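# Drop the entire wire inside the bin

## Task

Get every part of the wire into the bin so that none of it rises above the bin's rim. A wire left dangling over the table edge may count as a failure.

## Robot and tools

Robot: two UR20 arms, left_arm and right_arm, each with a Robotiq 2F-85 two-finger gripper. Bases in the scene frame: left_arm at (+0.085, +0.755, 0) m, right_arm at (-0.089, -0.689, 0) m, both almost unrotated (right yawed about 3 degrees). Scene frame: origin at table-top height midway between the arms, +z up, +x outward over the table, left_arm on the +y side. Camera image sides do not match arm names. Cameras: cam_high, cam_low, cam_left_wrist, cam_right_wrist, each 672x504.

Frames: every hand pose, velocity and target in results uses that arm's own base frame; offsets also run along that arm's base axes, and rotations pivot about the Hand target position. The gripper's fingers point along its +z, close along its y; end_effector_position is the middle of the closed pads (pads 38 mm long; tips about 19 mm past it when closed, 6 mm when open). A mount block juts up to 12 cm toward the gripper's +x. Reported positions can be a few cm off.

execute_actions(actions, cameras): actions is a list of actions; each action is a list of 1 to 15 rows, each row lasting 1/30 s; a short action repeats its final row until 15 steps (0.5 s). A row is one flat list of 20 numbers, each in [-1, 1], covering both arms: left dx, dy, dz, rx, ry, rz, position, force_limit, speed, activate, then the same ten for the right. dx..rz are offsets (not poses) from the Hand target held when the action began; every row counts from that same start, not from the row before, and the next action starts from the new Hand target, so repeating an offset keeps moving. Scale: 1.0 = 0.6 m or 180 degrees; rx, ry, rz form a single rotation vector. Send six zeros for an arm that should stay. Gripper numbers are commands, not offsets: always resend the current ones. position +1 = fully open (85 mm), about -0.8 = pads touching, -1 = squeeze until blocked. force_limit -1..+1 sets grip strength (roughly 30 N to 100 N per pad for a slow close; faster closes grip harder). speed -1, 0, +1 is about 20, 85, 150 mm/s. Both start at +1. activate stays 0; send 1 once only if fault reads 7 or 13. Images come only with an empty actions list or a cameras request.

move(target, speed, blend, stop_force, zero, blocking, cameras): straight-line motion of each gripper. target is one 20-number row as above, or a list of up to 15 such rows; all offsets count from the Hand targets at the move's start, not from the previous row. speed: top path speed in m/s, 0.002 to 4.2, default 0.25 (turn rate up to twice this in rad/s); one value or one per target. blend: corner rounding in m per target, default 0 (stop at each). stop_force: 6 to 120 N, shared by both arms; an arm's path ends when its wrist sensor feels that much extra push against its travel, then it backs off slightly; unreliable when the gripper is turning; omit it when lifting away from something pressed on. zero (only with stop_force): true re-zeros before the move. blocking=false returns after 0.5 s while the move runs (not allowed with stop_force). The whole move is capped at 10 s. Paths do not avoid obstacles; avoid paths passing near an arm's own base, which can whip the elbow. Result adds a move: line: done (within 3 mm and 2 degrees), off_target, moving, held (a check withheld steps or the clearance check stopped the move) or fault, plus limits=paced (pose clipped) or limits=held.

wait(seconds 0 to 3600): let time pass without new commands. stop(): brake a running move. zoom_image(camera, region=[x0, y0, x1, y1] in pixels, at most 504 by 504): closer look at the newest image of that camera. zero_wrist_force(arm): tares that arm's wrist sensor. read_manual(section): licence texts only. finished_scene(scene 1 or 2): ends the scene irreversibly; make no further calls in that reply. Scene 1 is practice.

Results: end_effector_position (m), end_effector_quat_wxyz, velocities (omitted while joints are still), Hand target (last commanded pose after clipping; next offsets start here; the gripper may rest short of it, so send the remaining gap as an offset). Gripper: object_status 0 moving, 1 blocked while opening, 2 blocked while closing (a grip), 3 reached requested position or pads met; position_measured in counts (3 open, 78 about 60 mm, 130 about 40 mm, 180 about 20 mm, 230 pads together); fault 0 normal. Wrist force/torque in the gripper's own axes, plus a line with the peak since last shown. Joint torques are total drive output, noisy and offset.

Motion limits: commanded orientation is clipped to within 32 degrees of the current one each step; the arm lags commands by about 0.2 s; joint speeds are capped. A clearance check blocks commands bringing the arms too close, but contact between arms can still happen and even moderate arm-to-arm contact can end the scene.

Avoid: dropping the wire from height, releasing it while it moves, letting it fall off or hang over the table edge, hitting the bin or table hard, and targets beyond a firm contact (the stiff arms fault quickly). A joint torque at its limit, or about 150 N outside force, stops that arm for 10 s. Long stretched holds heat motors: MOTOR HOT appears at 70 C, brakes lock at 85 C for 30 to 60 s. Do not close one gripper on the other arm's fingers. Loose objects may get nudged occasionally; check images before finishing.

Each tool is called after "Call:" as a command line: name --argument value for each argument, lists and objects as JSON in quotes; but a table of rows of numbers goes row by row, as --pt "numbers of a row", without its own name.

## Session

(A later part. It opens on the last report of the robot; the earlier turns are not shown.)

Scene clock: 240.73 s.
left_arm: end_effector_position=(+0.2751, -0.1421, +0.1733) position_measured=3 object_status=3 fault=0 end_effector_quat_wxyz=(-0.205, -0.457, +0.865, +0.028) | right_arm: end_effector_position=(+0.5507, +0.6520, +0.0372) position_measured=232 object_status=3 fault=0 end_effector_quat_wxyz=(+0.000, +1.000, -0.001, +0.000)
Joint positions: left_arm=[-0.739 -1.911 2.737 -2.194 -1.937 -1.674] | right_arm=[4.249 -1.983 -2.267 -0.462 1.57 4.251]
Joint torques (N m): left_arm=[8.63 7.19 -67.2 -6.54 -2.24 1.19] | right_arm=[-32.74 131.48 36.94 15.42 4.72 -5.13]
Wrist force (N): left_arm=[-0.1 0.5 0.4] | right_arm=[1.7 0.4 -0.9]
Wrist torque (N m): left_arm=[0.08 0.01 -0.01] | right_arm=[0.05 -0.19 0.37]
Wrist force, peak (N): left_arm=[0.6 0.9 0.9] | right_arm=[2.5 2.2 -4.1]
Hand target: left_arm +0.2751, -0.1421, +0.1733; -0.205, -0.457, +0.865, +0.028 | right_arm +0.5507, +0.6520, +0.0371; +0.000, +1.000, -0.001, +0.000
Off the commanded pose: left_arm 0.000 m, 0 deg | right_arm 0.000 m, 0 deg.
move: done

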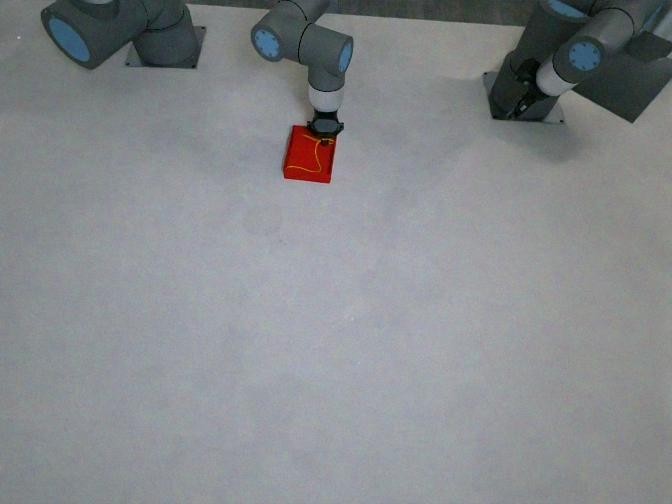

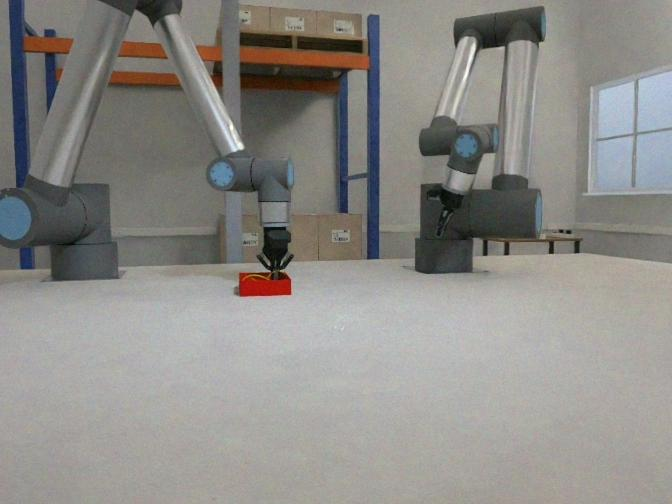

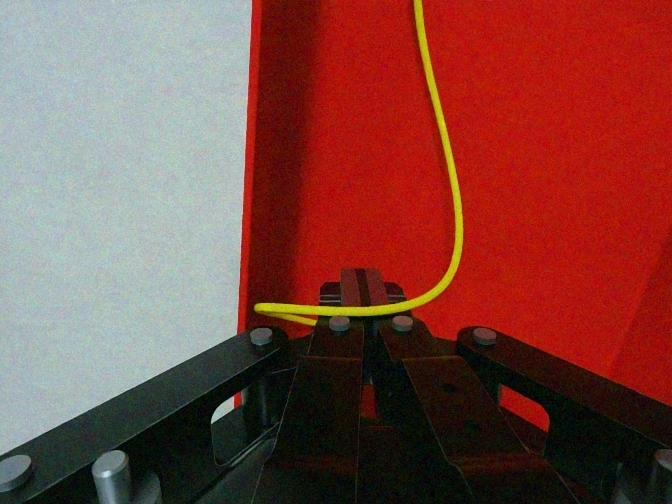

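Call:
move --pt "0 0 0 0 0 0 1 1 1 0 0.055 0 0 0 0 0 -1 -0.3 0 0" --pt "0 0 0 0 0 0 1 1 1 0 0.05 0 0.1 0 0 0 -1 -0.3 0 0" --pt "0 0 0 0 0 0 1 1 1 0 0.065 0 0.1 0 0 0 -1 -0.3 0 0" --pt "0 0 0 0 0 0 1 1 1 0 0.065 0 -0.01 0 0 0 -1 -0.3 0 0" --pt "0 0 0 0 0 0 1 1 1 0 0.065 0 0.1 0 0 0 -1 -0.3 0 0" --speed '[0.05,0.12,0.12,0.06,0.1]' --cameras '["cam_high","cam_low","cam_right_wrist"]'

Call:
zoom_image --camera "cam_low" --region '[225, 245, 305, 305]'

Call:
zoom_image --camera "cam_high" --region '[270, 110, 350, 200]'

Scene clock: 251.60 s.
left_arm: end_effector_position=(+0.2751, -0.1421, +0.1733) position_measured=3 object_status=3 fault=0 end_effector_quat_wxyz=(-0.205, -0.457, +0.865, +0.028) | right_arm: end_effector_position=(+0.5897, +0.6520, +0.0970) position_measured=232 object_status=3 fault=0 end_effector_quat_wxyz=(+0.000, +1.000, -0.001, +0.000)
Joint positions: left_arm=[-0.739 -1.911 2.737 -2.194 -1.937 -1.674] | right_arm=[4.208 -1.926 -2.21 -0.577 1.57 4.21]
Joint torques (N m): left_arm=[10.85 7.48 -68.48 -6.11 -2.78 1.12] | right_arm=[-19.32 182.95 66.07 4.02 -3.84 -2.87]
Wrist force (N): left_arm=[0.1 0.6 0.5] | right_arm=[1.3 0.5 -1.0]
Wrist torque (N m): left_arm=[0.10 -0.03 -0.01] | right_arm=[0.11 -0.11 0.37]
Wrist force, peak (N): left_arm=[0.8 1.3 0.6] | right_arm=[1.2 0.4 -3.0]
Hand target: left_arm +0.2751, -0.1421, +0.1733; -0.205, -0.457, +0.865, +0.028 | right_arm +0.5897, +0.6520, +0.0971; +0.000, +1.000, -0.001, +0.000
Off the commanded pose: left_arm 0.000 m, 0 deg | right_arm 0.000 m, 0 deg.
move: done

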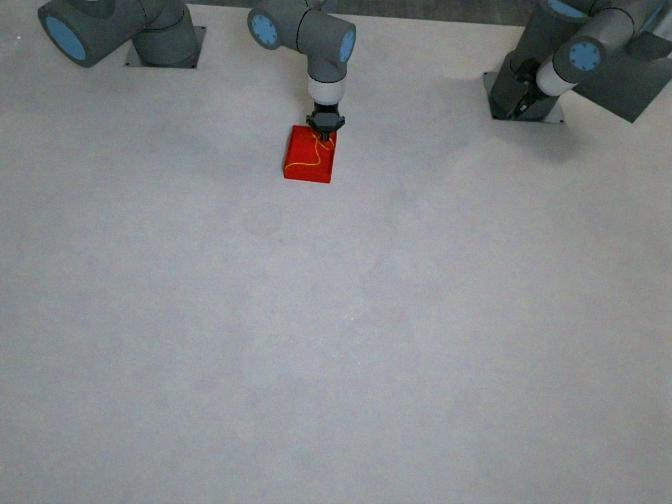

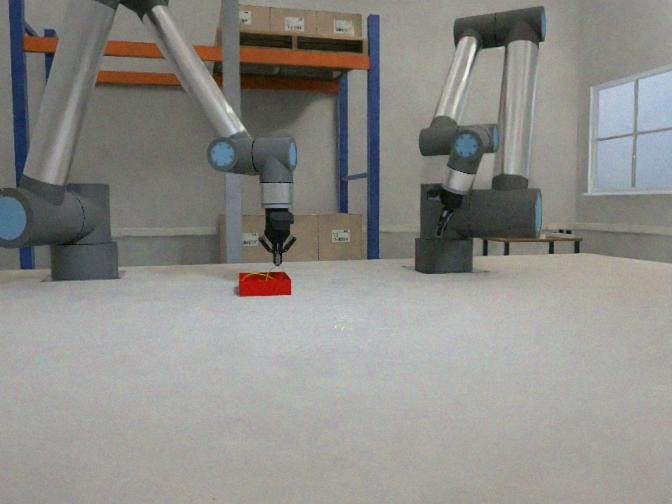

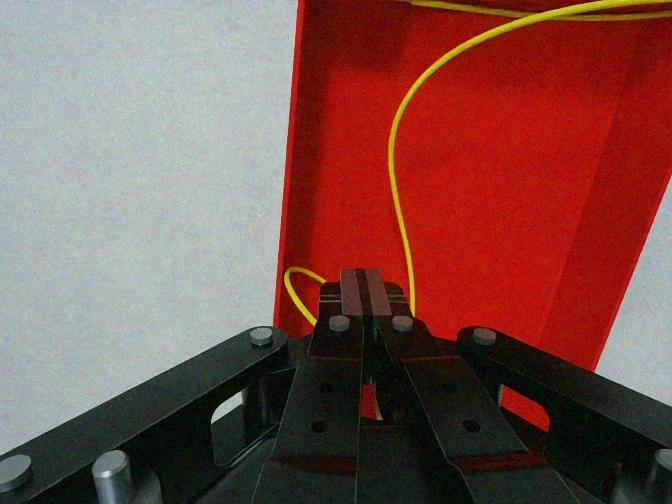

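Scaled by 6.300 from the camera's image (finer frame: 960x720).

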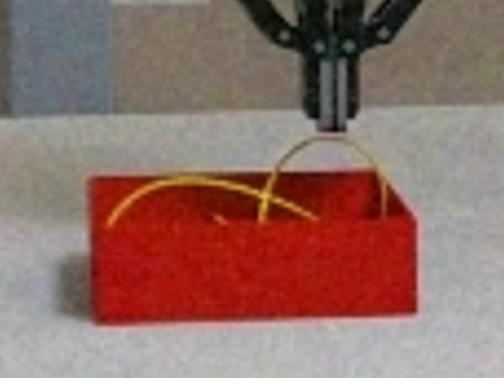

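Scaled by 5.600 from the camera's image (finer frame: 960x720).

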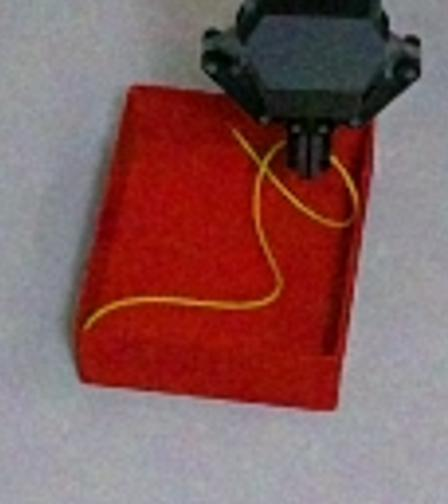

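Call:
move --target '[0,0,0,0,0,0,1,1,1,0,0,0,0.07,0,0,0.5,0.1,-0.3,0.5,0]' --speed 0.6 --cameras '["cam_high","cam_low","cam_right_wrist"]'

Call:
zoom_image --camera "cam_low" --region '[225, 245, 305, 305]'

Call:
zoom_image --camera "cam_high" --region '[270, 110, 350, 200]'

Scene clock: 279.57 s.
left_arm: end_effector_position=(+0.2751, -0.1421, +0.1733) position_measured=3 object_status=3 fault=0 end_effector_quat_wxyz=(-0.205, -0.457, +0.865, +0.028) | right_arm: end_effector_position=(+0.5897, +0.6520, +0.1391) position_measured=117 object_status=3 fault=0 end_effector_quat_wxyz=(+0.000, +0.708, +0.706, +0.000)
Joint positions: left_arm=[-0.739 -1.911 2.737 -2.194 -1.937 -1.674] | right_arm=[4.208 -1.876 -2.193 -0.643 1.571 2.639]
Joint torques (N m): left_arm=[9.53 9.31 -69.35 -6.45 -2.85 1.21] | right_arm=[-32.98 183.89 70.68 3.53 4.81 -5.53]
Wrist force (N): left_arm=[0.1 1.0 0.5] | right_arm=[1.5 0.6 -1.0]
Wrist torque (N m): left_arm=[0.18 -0.04 -0.02] | right_arm=[0.11 -0.16 0.40]
Wrist force, peak (N): left_arm=[0.7 1.0 0.4] | right_arm=[1.9 0.8 -1.2]
Hand target: left_arm +0.2751, -0.1421, +0.1733; -0.205, -0.457, +0.865, +0.028 | right_arm +0.5897, +0.6520, +0.1391; +0.000, +0.708, +0.706, +0.000
Off the commanded pose: left_arm 0.000 m, 0 deg | right_arm 0.000 m, 0 deg.
move: done

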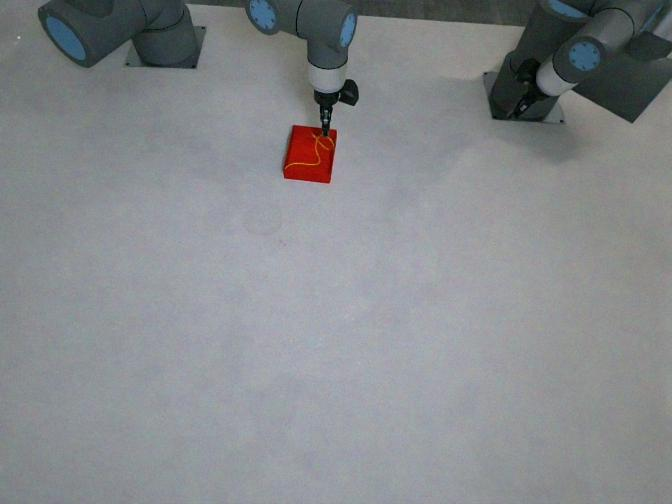

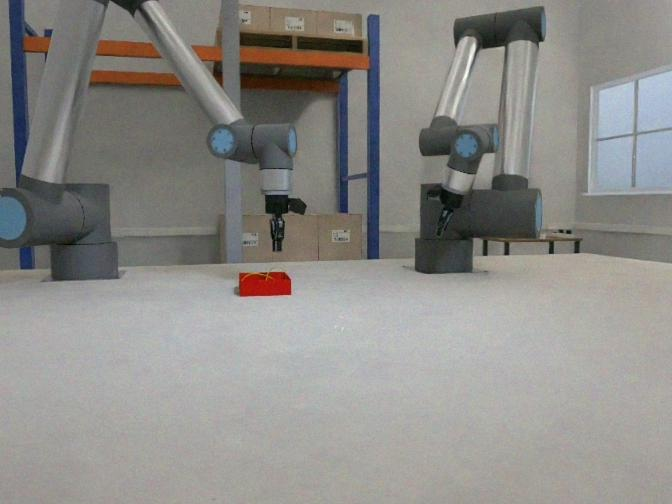

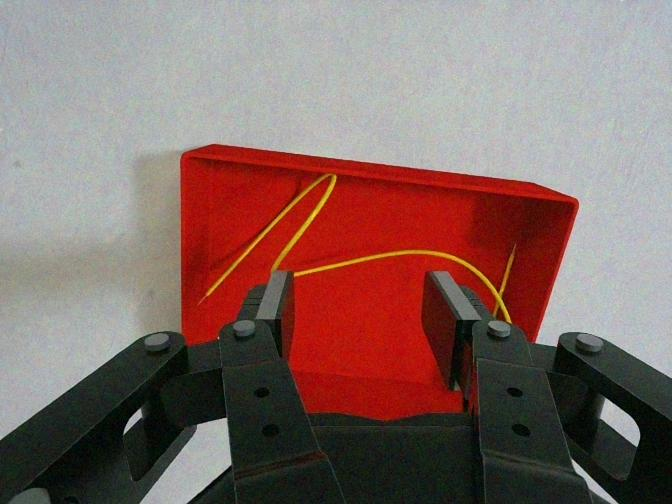

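Scaled by 6.300 from the camera's image (finer frame: 960x720).

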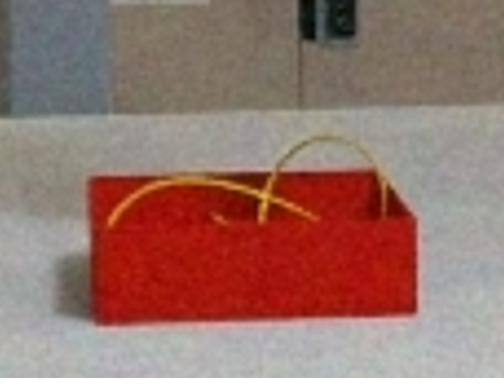

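Scaled by 5.600 from the camera's image (finer frame: 960x720).

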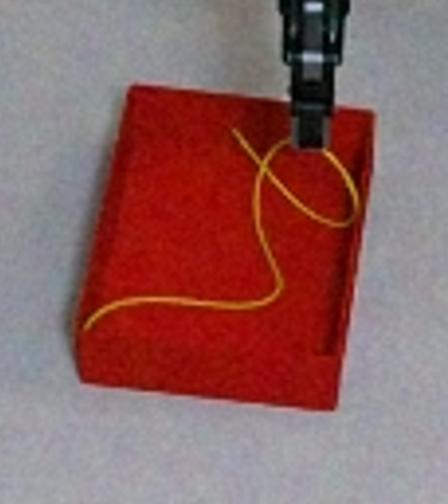

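Call:
zoom_image --camera "cam_right_wrist" --region '[170, 130, 450, 340]'

Scaled by 1.800 from the camera's image (finer frame: 960x720).

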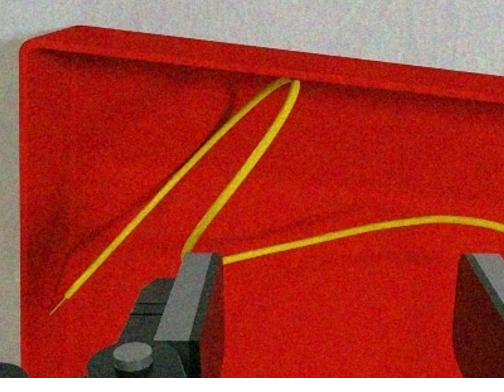

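Call:
move --pt "0 0 0 0 0 0 1 1 1 0 -0.041 0.01 -0.03 0 0 -0.167 0.1 -0.3 0 0" --pt "0 0 0 0 0 0 1 1 1 0 -0.041 0.01 -0.11 0 0 -0.167 0.1 -0.3 0 0" --pt "0 0 0 0 0 0 1 1 1 0 -0.041 0.01 -0.11 0 0 -0.167 -1 -0.3 0 0" --pt "0 0 0 0 0 0 1 1 1 0 -0.041 0.01 0.06 0 0 -0.167 -1 -0.3 0 0" --speed '[0.3,0.08,0.08,0.15]' --cameras '["cam_high","cam_low","cam_right_wrist"]'

Call:
zoom_image --camera "cam_high" --region '[260, 60, 360, 200]'

Call:
zoom_image --camera "cam_low" --region '[220, 225, 320, 305]'

Scene clock: 300.47 s.
left_arm: end_effector_position=(+0.2751, -0.1421, +0.1733) position_measured=3 object_status=3 fault=0 end_effector_quat_wxyz=(-0.205, -0.457, +0.865, +0.028) | right_arm: end_effector_position=(+0.5651, +0.6579, +0.1750) position_measured=229 object_status=3 fault=0 end_effector_quat_wxyz=(+0.000, +0.867, +0.499, +0.000)
Joint positions: left_arm=[-0.739 -1.911 2.737 -2.194 -1.937 -1.674] | right_arm=[4.237 -1.825 -2.191 -0.696 1.57 3.193]
Joint torques (N m): left_arm=[10.72 7.68 -67.88 -6.4 -2.48 1.35] | right_arm=[-8.55 172.16 73.7 3.51 -3.3 -0.41]
Wrist force (N): left_arm=[0.3 0.2 0.9] | right_arm=[1.4 0.0 -0.8]
Wrist torque (N m): left_arm=[0.03 -0.06 -0.02] | right_arm=[-0.02 -0.13 -0.14]
Wrist force, peak (N): left_arm=[0.1 1.1 1.0] | right_arm=[1.6 0.2 -3.3]
Hand target: left_arm +0.2751, -0.1421, +0.1733; -0.205, -0.457, +0.865, +0.028 | right_arm +0.5651, +0.6580, +0.1751; +0.000, +0.867, +0.499, +0.000
Off the commanded pose: left_arm 0.000 m, 0 deg | right_arm 0.000 m, 0 deg.
move: done

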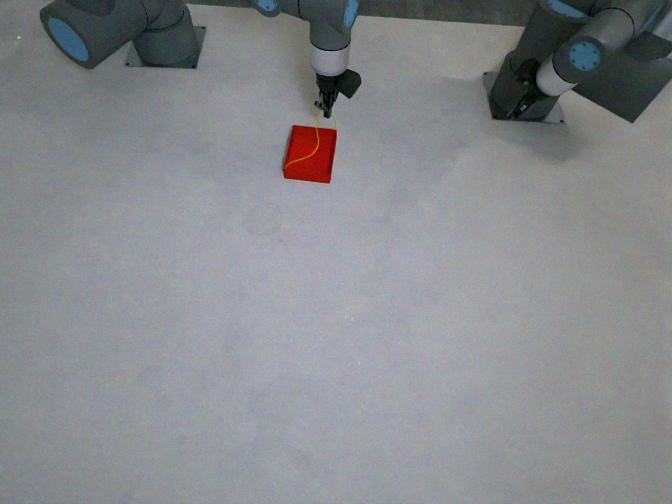

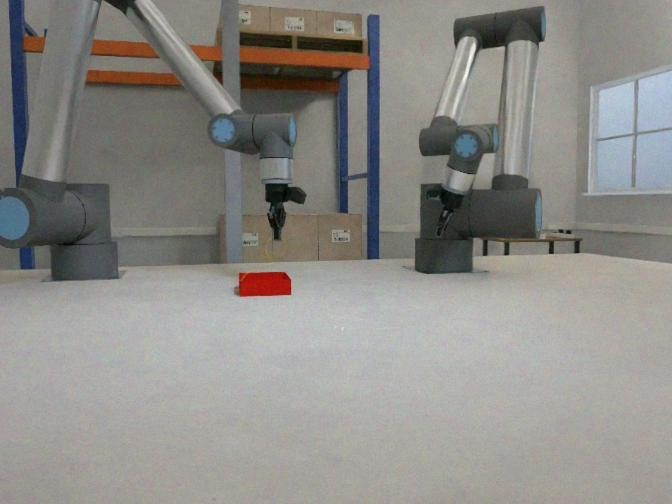

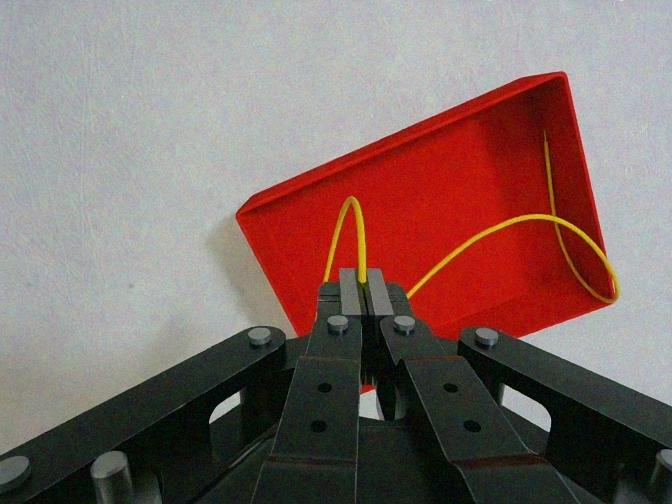

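Scaled by 3.600 from the camera's image (finer frame: 960x720).

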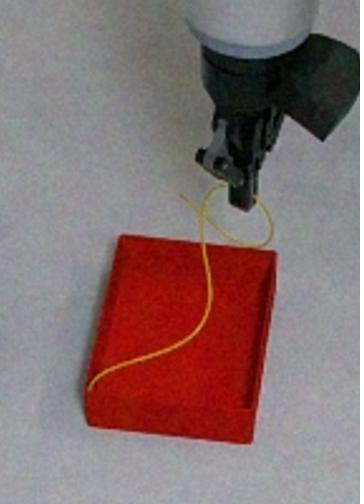

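Scaled by 5.040 from the camera's image (finer frame: 960x720).

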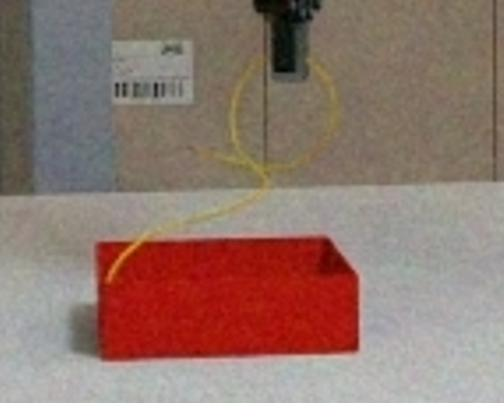

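Call:
move --pt "0 0 0 0 0 0 1 1 1 0 0.058 -0.0465 -0.092 0 0 0.139 -1 -0.3 0 0" --pt "0 0 0 0 0 0 1 1 1 0 0.05 -0.0465 -0.142 -0.0424 -0.1914 0.1346 -1 -0.3 0 0" --pt "0 0 0 0 0 0 1 1 1 0 -0.0335 -0.05 -0.2168 -0.0424 -0.1914 0.1346 -1 -0.3 0 0" --pt "0 0 0 0 0 0 1 1 1 0 -0.0552 -0.05 -0.2368 -0.0424 -0.1914 0.1346 -1 -0.3 0 0" --speed '[0.2,0.2,0.08,0.05]' --cameras '["cam_high","cam_low","cam_right_wrist"]'

Call:
zoom_image --camera "cam_high" --region '[260, 60, 360, 200]'

Call:
zoom_image --camera "cam_low" --region '[220, 225, 320, 305]'

Scene clock: 332.13 s.
left_arm: end_effector_position=(+0.2751, -0.1421, +0.1733) position_measured=3 object_status=3 fault=0 end_effector_quat_wxyz=(-0.205, -0.457, +0.865, +0.028) | right_arm: end_effector_position=(+0.5374, +0.6287, +0.0383) position_measured=229 object_status=3 fault=0 end_effector_quat_wxyz=(+0.204, +0.703, +0.644, +0.223)
Joint positions: left_arm=[-0.739 -1.911 2.737 -2.194 -1.937 -1.674] | right_arm=[4.496 -2.041 -2.479 -0.043 0.974 2.966]
Joint torques (N m): left_arm=[10.81 6.74 -67.47 -6.7 -3.05 1.19] | right_arm=[4.51 141.82 21.67 11.26 -2.7 0.67]
Wrist force (N): left_arm=[0.4 0.2 0.3] | right_arm=[1.2 8.2 -8.4]
Wrist torque (N m): left_arm=[0.02 -0.09 -0.04] | right_arm=[0.75 -0.26 0.40]
Wrist force, peak (N): left_arm=[0.4 0.8 1.3] | right_arm=[-12.2 93.8 -102.7]
Hand target: left_arm +0.2751, -0.1421, +0.1733; -0.205, -0.457, +0.865, +0.028 | right_arm +0.5374, +0.6287, +0.0383; +0.204, +0.703, +0.644, +0.223 (not the last commanded pose)
Tool commands: left_gripper/position=+1.0 left_gripper/force_limit=+1.0 left_gripper/speed=+1.0 left_gripper/activate=+0.0 right_gripper/position=-1.0 right_gripper/force_limit=-0.301961 right_gripper/speed=+0.003922 right_gripper/activate=+0.0
Off the commanded pose: left_arm 0.000 m, 0 deg | right_arm 0.008 m, 0 deg.
FORCE FAULT: contact force on the right arm reached its limit, and that arm stopped. The contact can be on any part of that arm, not only on its tool. That arm's remaining commands of this call were not run. That arm is still stopped at the end of this call. That arm stays stopped for about 10 more seconds. Until then a move that you send moves the other arm only, and its call returns only when the move has ended. Once the stop has ended, the next robot result says so. If the stop ends while you think or write, that arm runs what you send next, counted from a new Hand target: where the arm stands when the stop ends. While its stop runs, that arm takes no new command, but its gripper still runs the gripper command that each later call begins with. Until it ends, the stop uses up actions while you think or wait. An arm that is not stopped still takes commands.
move: fault (right_arm)

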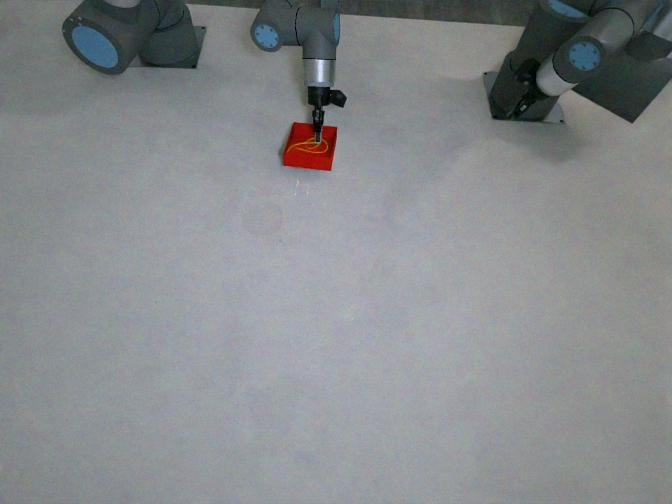

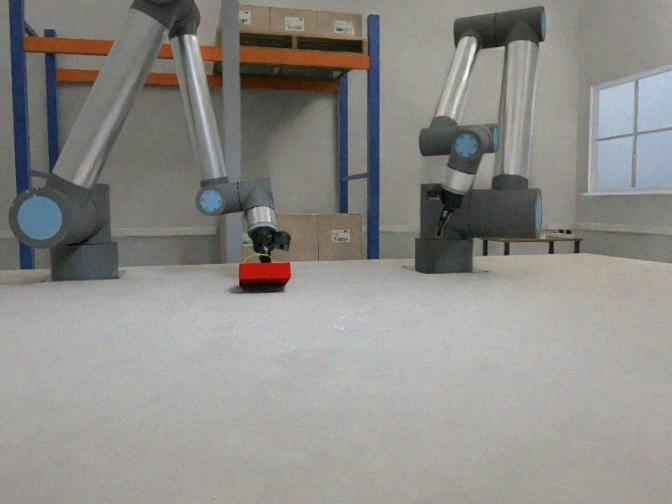

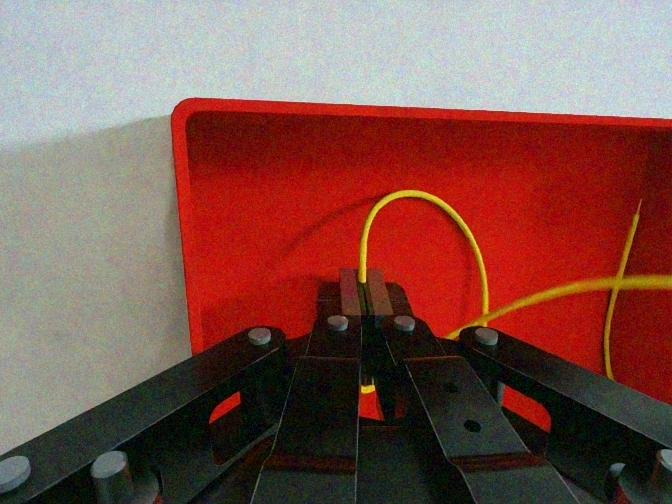

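Scaled by 3.600 from the camera's image (finer frame: 960x720).

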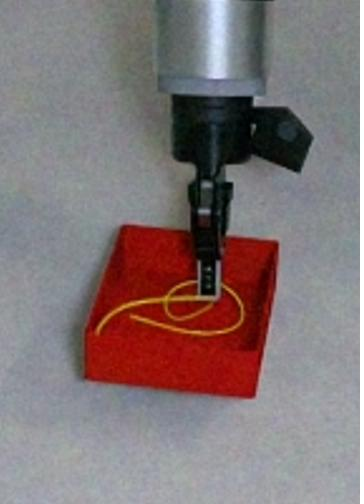

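Scaled by 5.040 from the camera's image (finer frame: 960x720).

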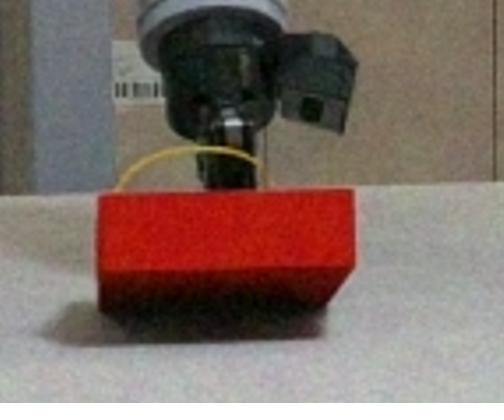

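Call:
wait --seconds 4

Scene clock: 340.13 s.
left_arm: end_effector_position=(+0.2751, -0.1421, +0.1733) position_measured=3 object_status=3 fault=0 end_effector_quat_wxyz=(-0.205, -0.457, +0.865, +0.028) | right_arm: end_effector_position=(+0.5374, +0.6287, +0.0383) position_measured=229 object_status=3 fault=0 end_effector_quat_wxyz=(+0.204, +0.703, +0.644, +0.223)
Joint positions: left_arm=[-0.739 -1.911 2.737 -2.194 -1.937 -1.674] | right_arm=[4.496 -2.041 -2.479 -0.043 0.974 2.966]
Joint torques (N m): left_arm=[9.94 4.96 -68.84 -6.48 -2.83 1.39] | right_arm=[2.03 141.44 22.49 11.42 -2.8 1.09]
Wrist force (N): left_arm=[0.0 0.9 0.7] | right_arm=[1.3 5.2 -8.2]
Wrist torque (N m): left_arm=[0.14 -0.02 -0.03] | right_arm=[0.18 -0.26 0.40]
Wrist force, peak (N): left_arm=[0.2 0.5 1.5] | right_arm=[1.3 8.2 -8.5]
Hand target: left_arm +0.2751, -0.1421, +0.1733; -0.205, -0.457, +0.865, +0.028 | right_arm +0.5374, +0.6287, +0.0383; +0.204, +0.703, +0.644, +0.223 (not the last commanded pose)
Tool commands: left_gripper/position=+1.0 left_gripper/force_limit=+1.0 left_gripper/speed=+1.0 left_gripper/activate=+0.0 right_gripper/position=-1.0 right_gripper/force_limit=-0.301961 right_gripper/speed=+0.003922 right_gripper/activate=+0.0
Off the commanded pose: left_arm 0.000 m, 0 deg | right_arm 0.008 m, 0 deg.
FORCE FAULT, CONTINUED: the right arm was still stopped when this call began, by the force fault that an earlier result reported. Since the last result the stop counts as 16 of the actions that you can send in this scene. That arm is still stopped at the end of this call. That arm stays stopped for about 2 more seconds. If the stop ends while you think or write, that arm runs what you send next, counted from a new Hand target: where the arm stands when the stop ends. While its stop runs, that arm takes no new command, but its gripper still runs the gripper command that each later call begins with.
wait: 4.00 s; at rest from the start

Call:
move --target '[0,0,0,0,0,0,1,1,1,0,0,0,0.06,0,0,0,-1,-0.3,0,0]' --speed 0.02 --cameras '["cam_high","cam_low","cam_right_wrist"]'

Call:
zoom_image --camera "cam_high" --region '[260, 60, 360, 200]'

Call:
zoom_image --camera "cam_low" --region '[220, 225, 320, 305]'

Scene clock: 345.53 s.
left_arm: end_effector_position=(+0.2751, -0.1421, +0.1733) position_measured=3 object_status=3 fault=0 end_effector_quat_wxyz=(-0.205, -0.457, +0.865, +0.028) | right_arm: end_effector_position=(+0.5374, +0.6287, +0.0742) position_measured=229 object_status=3 fault=0 end_effector_quat_wxyz=(+0.204, +0.703, +0.644, +0.223)
Joint positions: left_arm=[-0.739 -1.911 2.737 -2.194 -1.937 -1.674] | right_arm=[4.496 -1.975 -2.472 -0.115 0.974 2.966]
Joint torques (N m): left_arm=[13.05 6.91 -69.55 -6.51 -2.79 1.48] | right_arm=[-15.93 171.63 40.65 5.19 -4.7 -3.44]
Wrist force (N): left_arm=[0.4 0.2 0.5] | right_arm=[0.9 -2.7 -1.1]
Wrist torque (N m): left_arm=[0.03 -0.08 -0.03] | right_arm=[-0.48 -0.19 0.47]
Wrist force, peak (N): left_arm=[0.4 1.1 0.8] | right_arm=[1.4 5.3 -8.8]
Hand target: left_arm +0.2751, -0.1421, +0.1733; -0.205, -0.457, +0.865, +0.028 | right_arm +0.5374, +0.6287, +0.0743; +0.204, +0.703, +0.644, +0.223
Off the commanded pose: left_arm 0.000 m, 0 deg | right_arm 0.000 m, 0 deg.
FORCE FAULT, CONTINUED: the right arm's stop, for the force fault that an earlier result reported, is over. The rest of the stop counts as 3 of the actions that you can send in this scene. The stop ended before this call began, so that arm ran this call's commands, counted from a new Hand target: where the arm stood when the stop ended. During its stop the right arm's controller moved it back a little.
move: done

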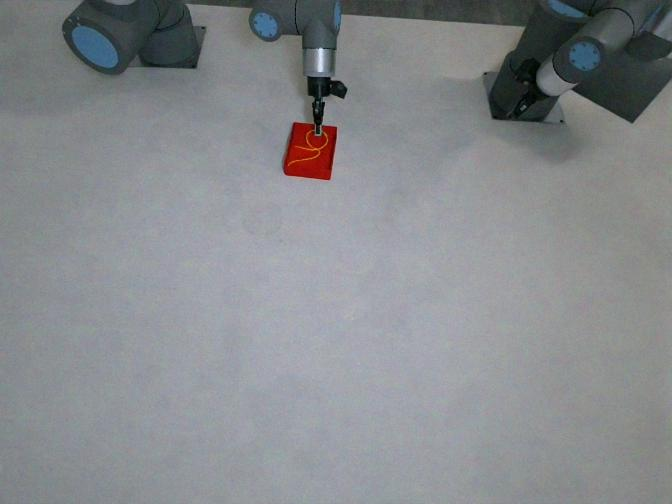

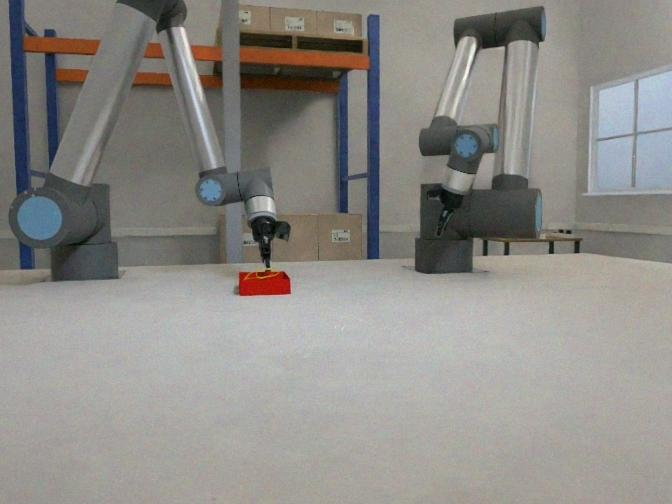

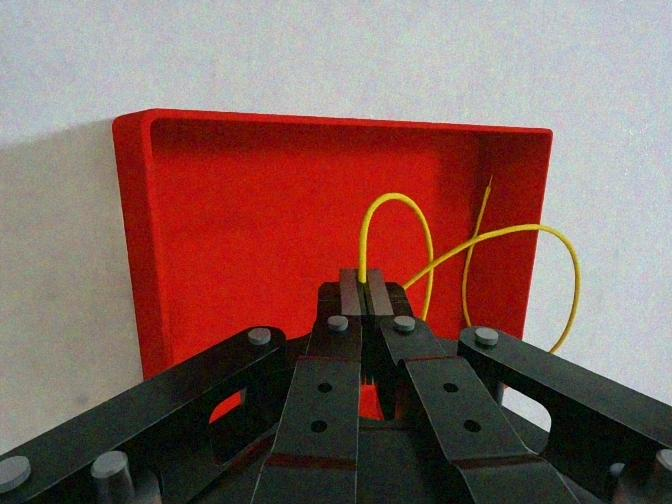

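Scaled by 3.600 from the camera's image (finer frame: 960x720).

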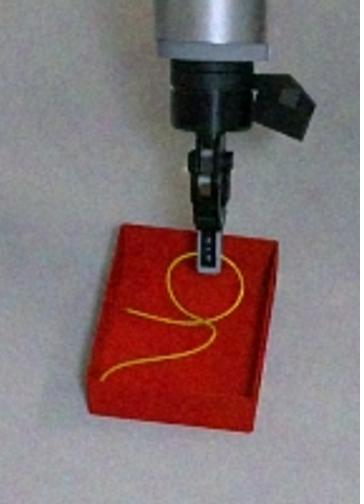

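Scaled by 5.040 from the camera's image (finer frame: 960x720).

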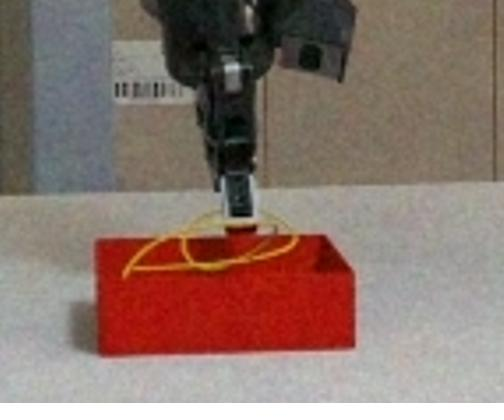

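Call:
move --pt "0 0 0 0 0 0 1 1 1 0 0.045 0 0 0 0 0 -1 -0.3 0 0" --pt "0 0 0 0 0 0 1 1 1 0 0.038 0 -0.067 0 0 0 -1 -0.3 0 0" --speed '[0.08,0.04]' --stop_force 20 --cameras '["cam_high","cam_low","cam_right_wrist"]'

Call:
zoom_image --camera "cam_high" --region '[260, 60, 360, 200]'

Call:
zoom_image --camera "cam_low" --region '[220, 225, 320, 305]'

Scene clock: 357.17 s.
left_arm: end_effector_position=(+0.2751, -0.1421, +0.1733) position_measured=3 object_status=3 fault=0 end_effector_quat_wxyz=(-0.205, -0.457, +0.865, +0.028) | right_arm: end_effector_position=(+0.5602, +0.6287, +0.0341) position_measured=229 object_status=3 fault=0 end_effector_quat_wxyz=(+0.204, +0.703, +0.644, +0.223)
Joint positions: left_arm=[-0.739 -1.911 2.737 -2.194 -1.937 -1.674] | right_arm=[4.464 -2.059 -2.463 -0.019 0.979 2.928]
Joint torques (N m): left_arm=[13.27 7.71 -70.91 -6 -3.3 1.38] | right_arm=[23.23 118.14 13.52 16.54 -6.78 4.02]
Wrist force (N): left_arm=[0.4 0.3 1.0] | right_arm=[1.4 -2.6 -0.9]
Wrist torque (N m): left_arm=[0.04 -0.09 -0.03] | right_arm=[-0.47 -0.31 -0.07]
Wrist force, peak (N): left_arm=[0.6 1.0 0.9] | right_arm=[0.9 -3.6 -1.7]
Hand target: left_arm +0.2751, -0.1421, +0.1733; -0.205, -0.457, +0.865, +0.028 | right_arm +0.5602, +0.6287, +0.0341; +0.204, +0.703, +0.644, +0.223
Off the commanded pose: left_arm 0.000 m, 0 deg | right_arm 0.000 m, 0 deg.
move: done

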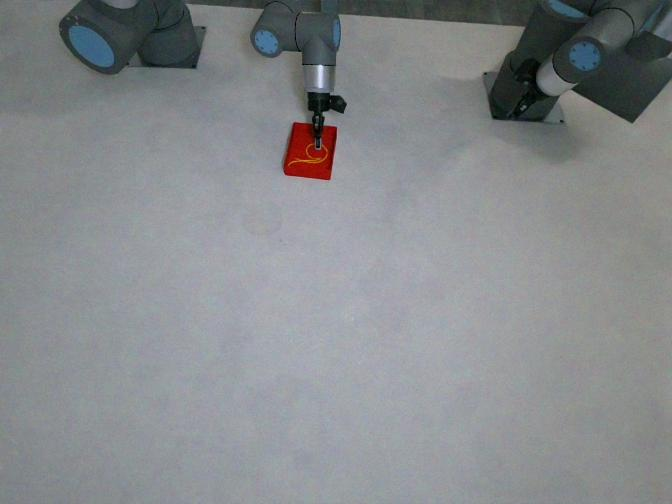

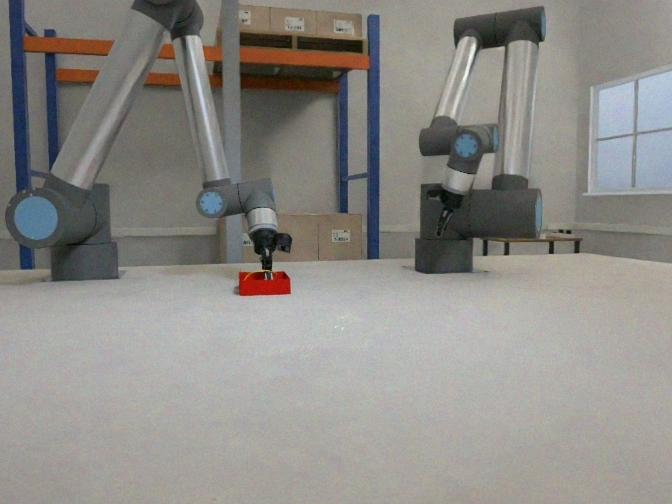

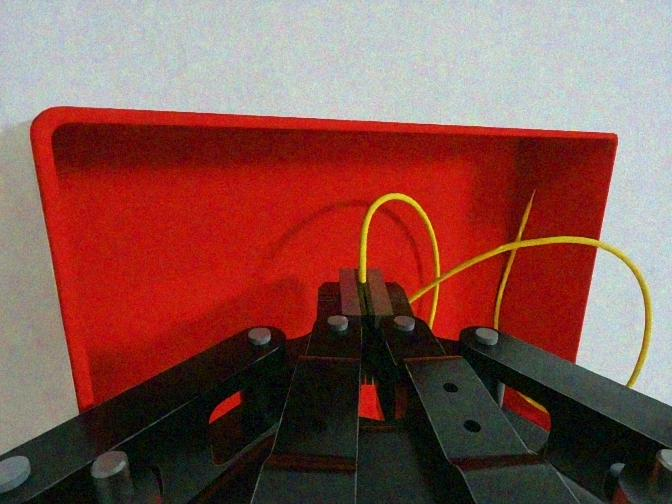

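Scaled by 3.600 from the camera's image (finer frame: 960x720).

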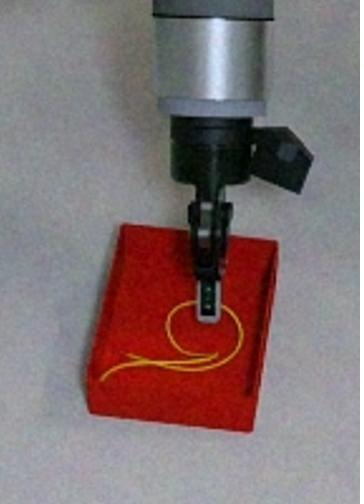

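Scaled by 5.040 from the camera's image (finer frame: 960x720).

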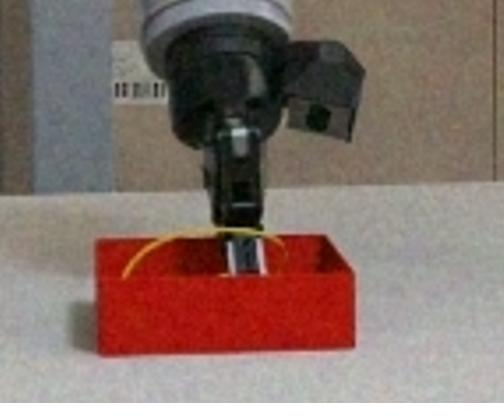

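Call:
move --pt "0 0 0 0 0 0 1 1 1 0 -0.015 0.045 0 0 0 0 -1 -0.3 0 0" --pt "0 0 0 0 0 0 1 1 1 0 -0.015 0.045 0 0 0 0 -0.65 -0.3 -1 0" --pt "0 0 0 0 0 0 1 1 1 0 -0.085 0.045 0.1 0 0 0 -0.65 -0.3 -1 0" --pt "0 0 0 0 0 0 1 1 1 0 -0.1 0.045 0.4 0 0.194 0 -0.65 -0.3 -1 0" --speed '[0.06,0.05,0.06,0.25]' --cameras '["cam_high","cam_low","cam_right_wrist"]'

Call:
zoom_image --camera "cam_high" --region '[270, 110, 350, 200]'

Call:
zoom_image --camera "cam_low" --region '[225, 245, 305, 305]'

Scene clock: 368.87 s.
left_arm: end_effector_position=(+0.2751, -0.1421, +0.1733) position_measured=3 object_status=3 fault=0 end_effector_quat_wxyz=(-0.205, -0.457, +0.865, +0.028) | right_arm: end_effector_position=(+0.5002, +0.6557, +0.2741) position_measured=211 object_status=3 fault=0 end_effector_quat_wxyz=(+0.001, +0.737, +0.676, +0.002)
Joint positions: left_arm=[-0.739 -1.911 2.737 -2.194 -1.937 -1.674] | right_arm=[4.308 -1.68 -2.186 -0.845 1.568 2.825]
Joint torques (N m): left_arm=[13.81 6.92 -69.49 -5.37 -3.35 1.16] | right_arm=[-31.99 105.42 84.11 3.21 4.32 -4.8]
Wrist force (N): left_arm=[0.1 0.4 0.8] | right_arm=[1.8 -3.4 -1.2]
Wrist torque (N m): left_arm=[0.06 -0.04 -0.03] | right_arm=[-0.66 -0.28 0.42]
Wrist force, peak (N): left_arm=[0.4 0.4 1.6] | right_arm=[3.6 15.0 -17.8]
Hand target: left_arm +0.2751, -0.1421, +0.1733; -0.205, -0.457, +0.865, +0.028 | right_arm +0.5002, +0.6557, +0.2741; +0.001, +0.737, +0.676, +0.002
Off the commanded pose: left_arm 0.000 m, 0 deg | right_arm 0.000 m, 0 deg.
move: done

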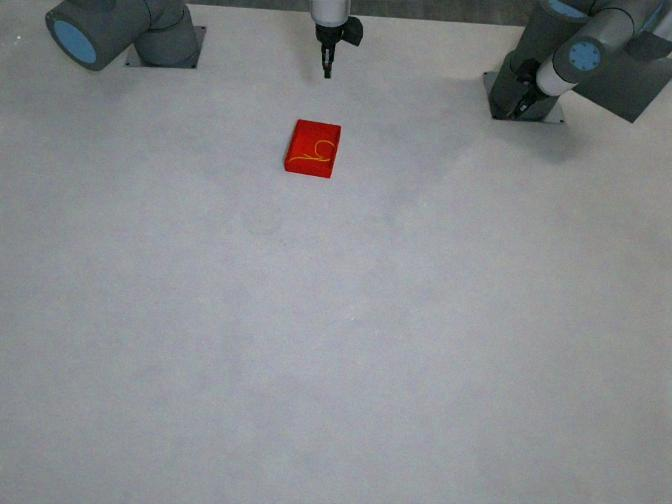

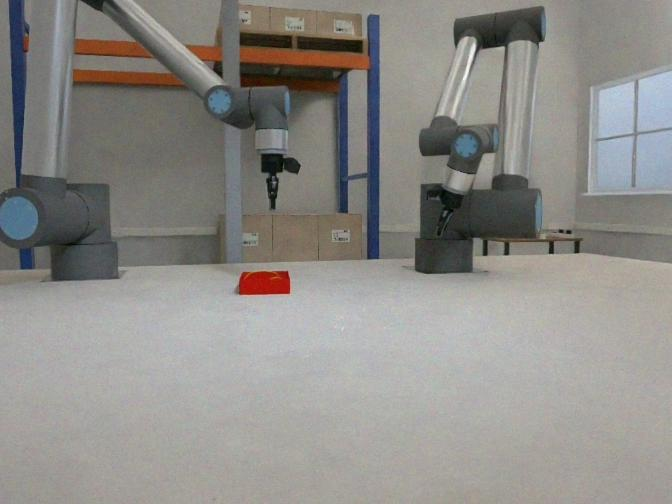

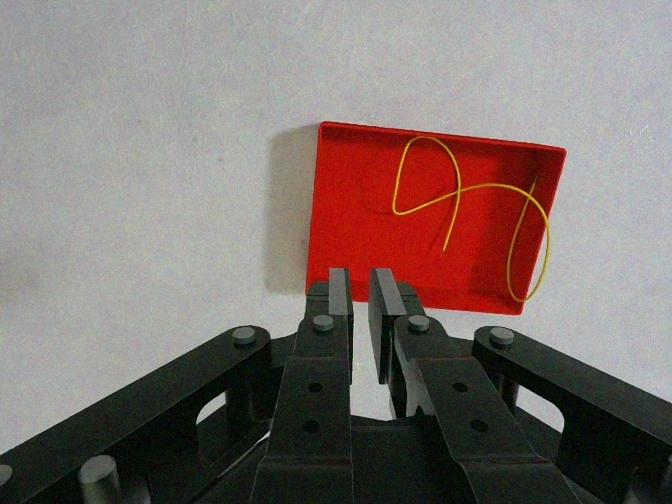

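Scaled by 5.600 from the camera's image (finer frame: 960x720).

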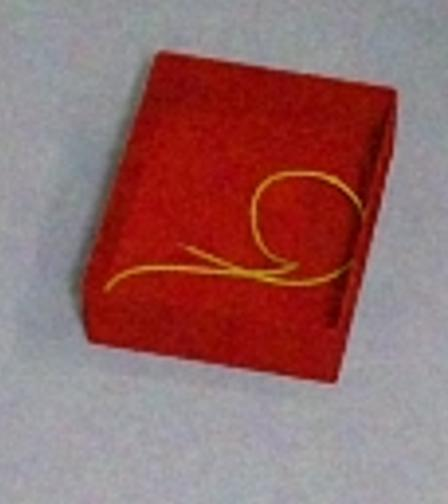

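Scaled by 6.300 from the camera's image (finer frame: 960x720).

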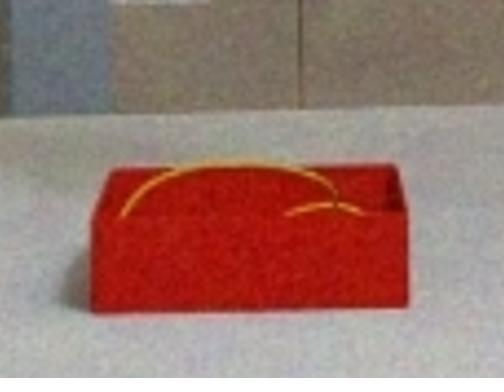

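Call:
move --target '[0,0,0,0,0,0,1,1,1,0,0.255,-0.07,-0.26,0,0,0.161,0.0,-0.3,0,0]' --speed 0.3 --cameras '["cam_low","cam_right_wrist"]'

Call:
zoom_image --camera "cam_low" --region '[225, 225, 325, 305]'

Scene clock: 390.83 s.
left_arm: end_effector_position=(+0.2751, -0.1421, +0.1733) position_measured=3 object_status=3 fault=0 end_effector_quat_wxyz=(-0.205, -0.457, +0.865, +0.028) | right_arm: end_effector_position=(+0.6532, +0.6137, +0.1181) position_measured=128 object_status=3 fault=0 end_effector_quat_wxyz=(+0.001, +0.545, +0.839, +0.002)
Joint positions: left_arm=[-0.739 -1.911 2.737 -2.194 -1.937 -1.674] | right_arm=[4.122 -1.914 -2.179 -0.615 1.57 2.133]
Joint torques (N m): left_arm=[14.65 5.11 -69.25 -6 -3.08 1.36] | right_arm=[-31.02 126.38 69.94 15.9 5.11 -5.89]
Wrist force (N): left_arm=[0.7 0.1 0.6] | right_arm=[1.0 -2.8 -1.5]
Wrist torque (N m): left_arm=[0.00 -0.14 -0.03] | right_arm=[-0.51 -0.12 0.42]
Wrist force, peak (N): left_arm=[0.1 1.1 1.0] | right_arm=[2.4 -5.6 -3.8]
Hand target: left_arm +0.2751, -0.1421, +0.1733; -0.205, -0.457, +0.865, +0.028 | right_arm +0.6532, +0.6137, +0.1181; +0.001, +0.545, +0.839, +0.002
Off the commanded pose: left_arm 0.000 m, 0 deg | right_arm 0.000 m, 0 deg.
move: done

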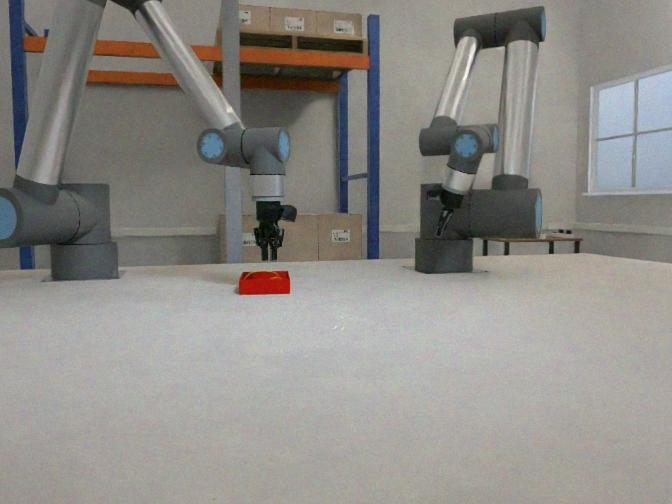

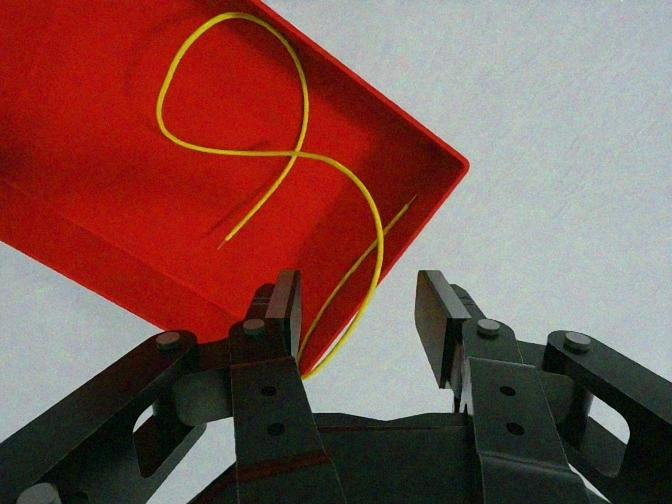

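Scaled by 5.040 from the camera's image (finer frame: 960x720).

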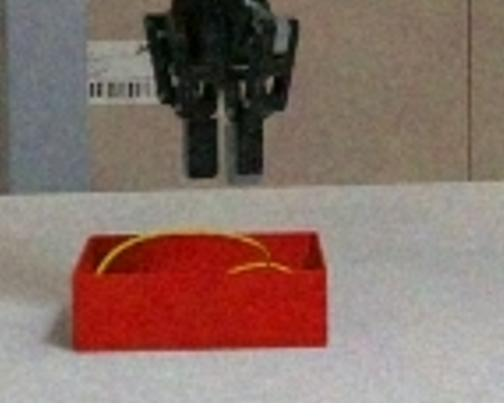

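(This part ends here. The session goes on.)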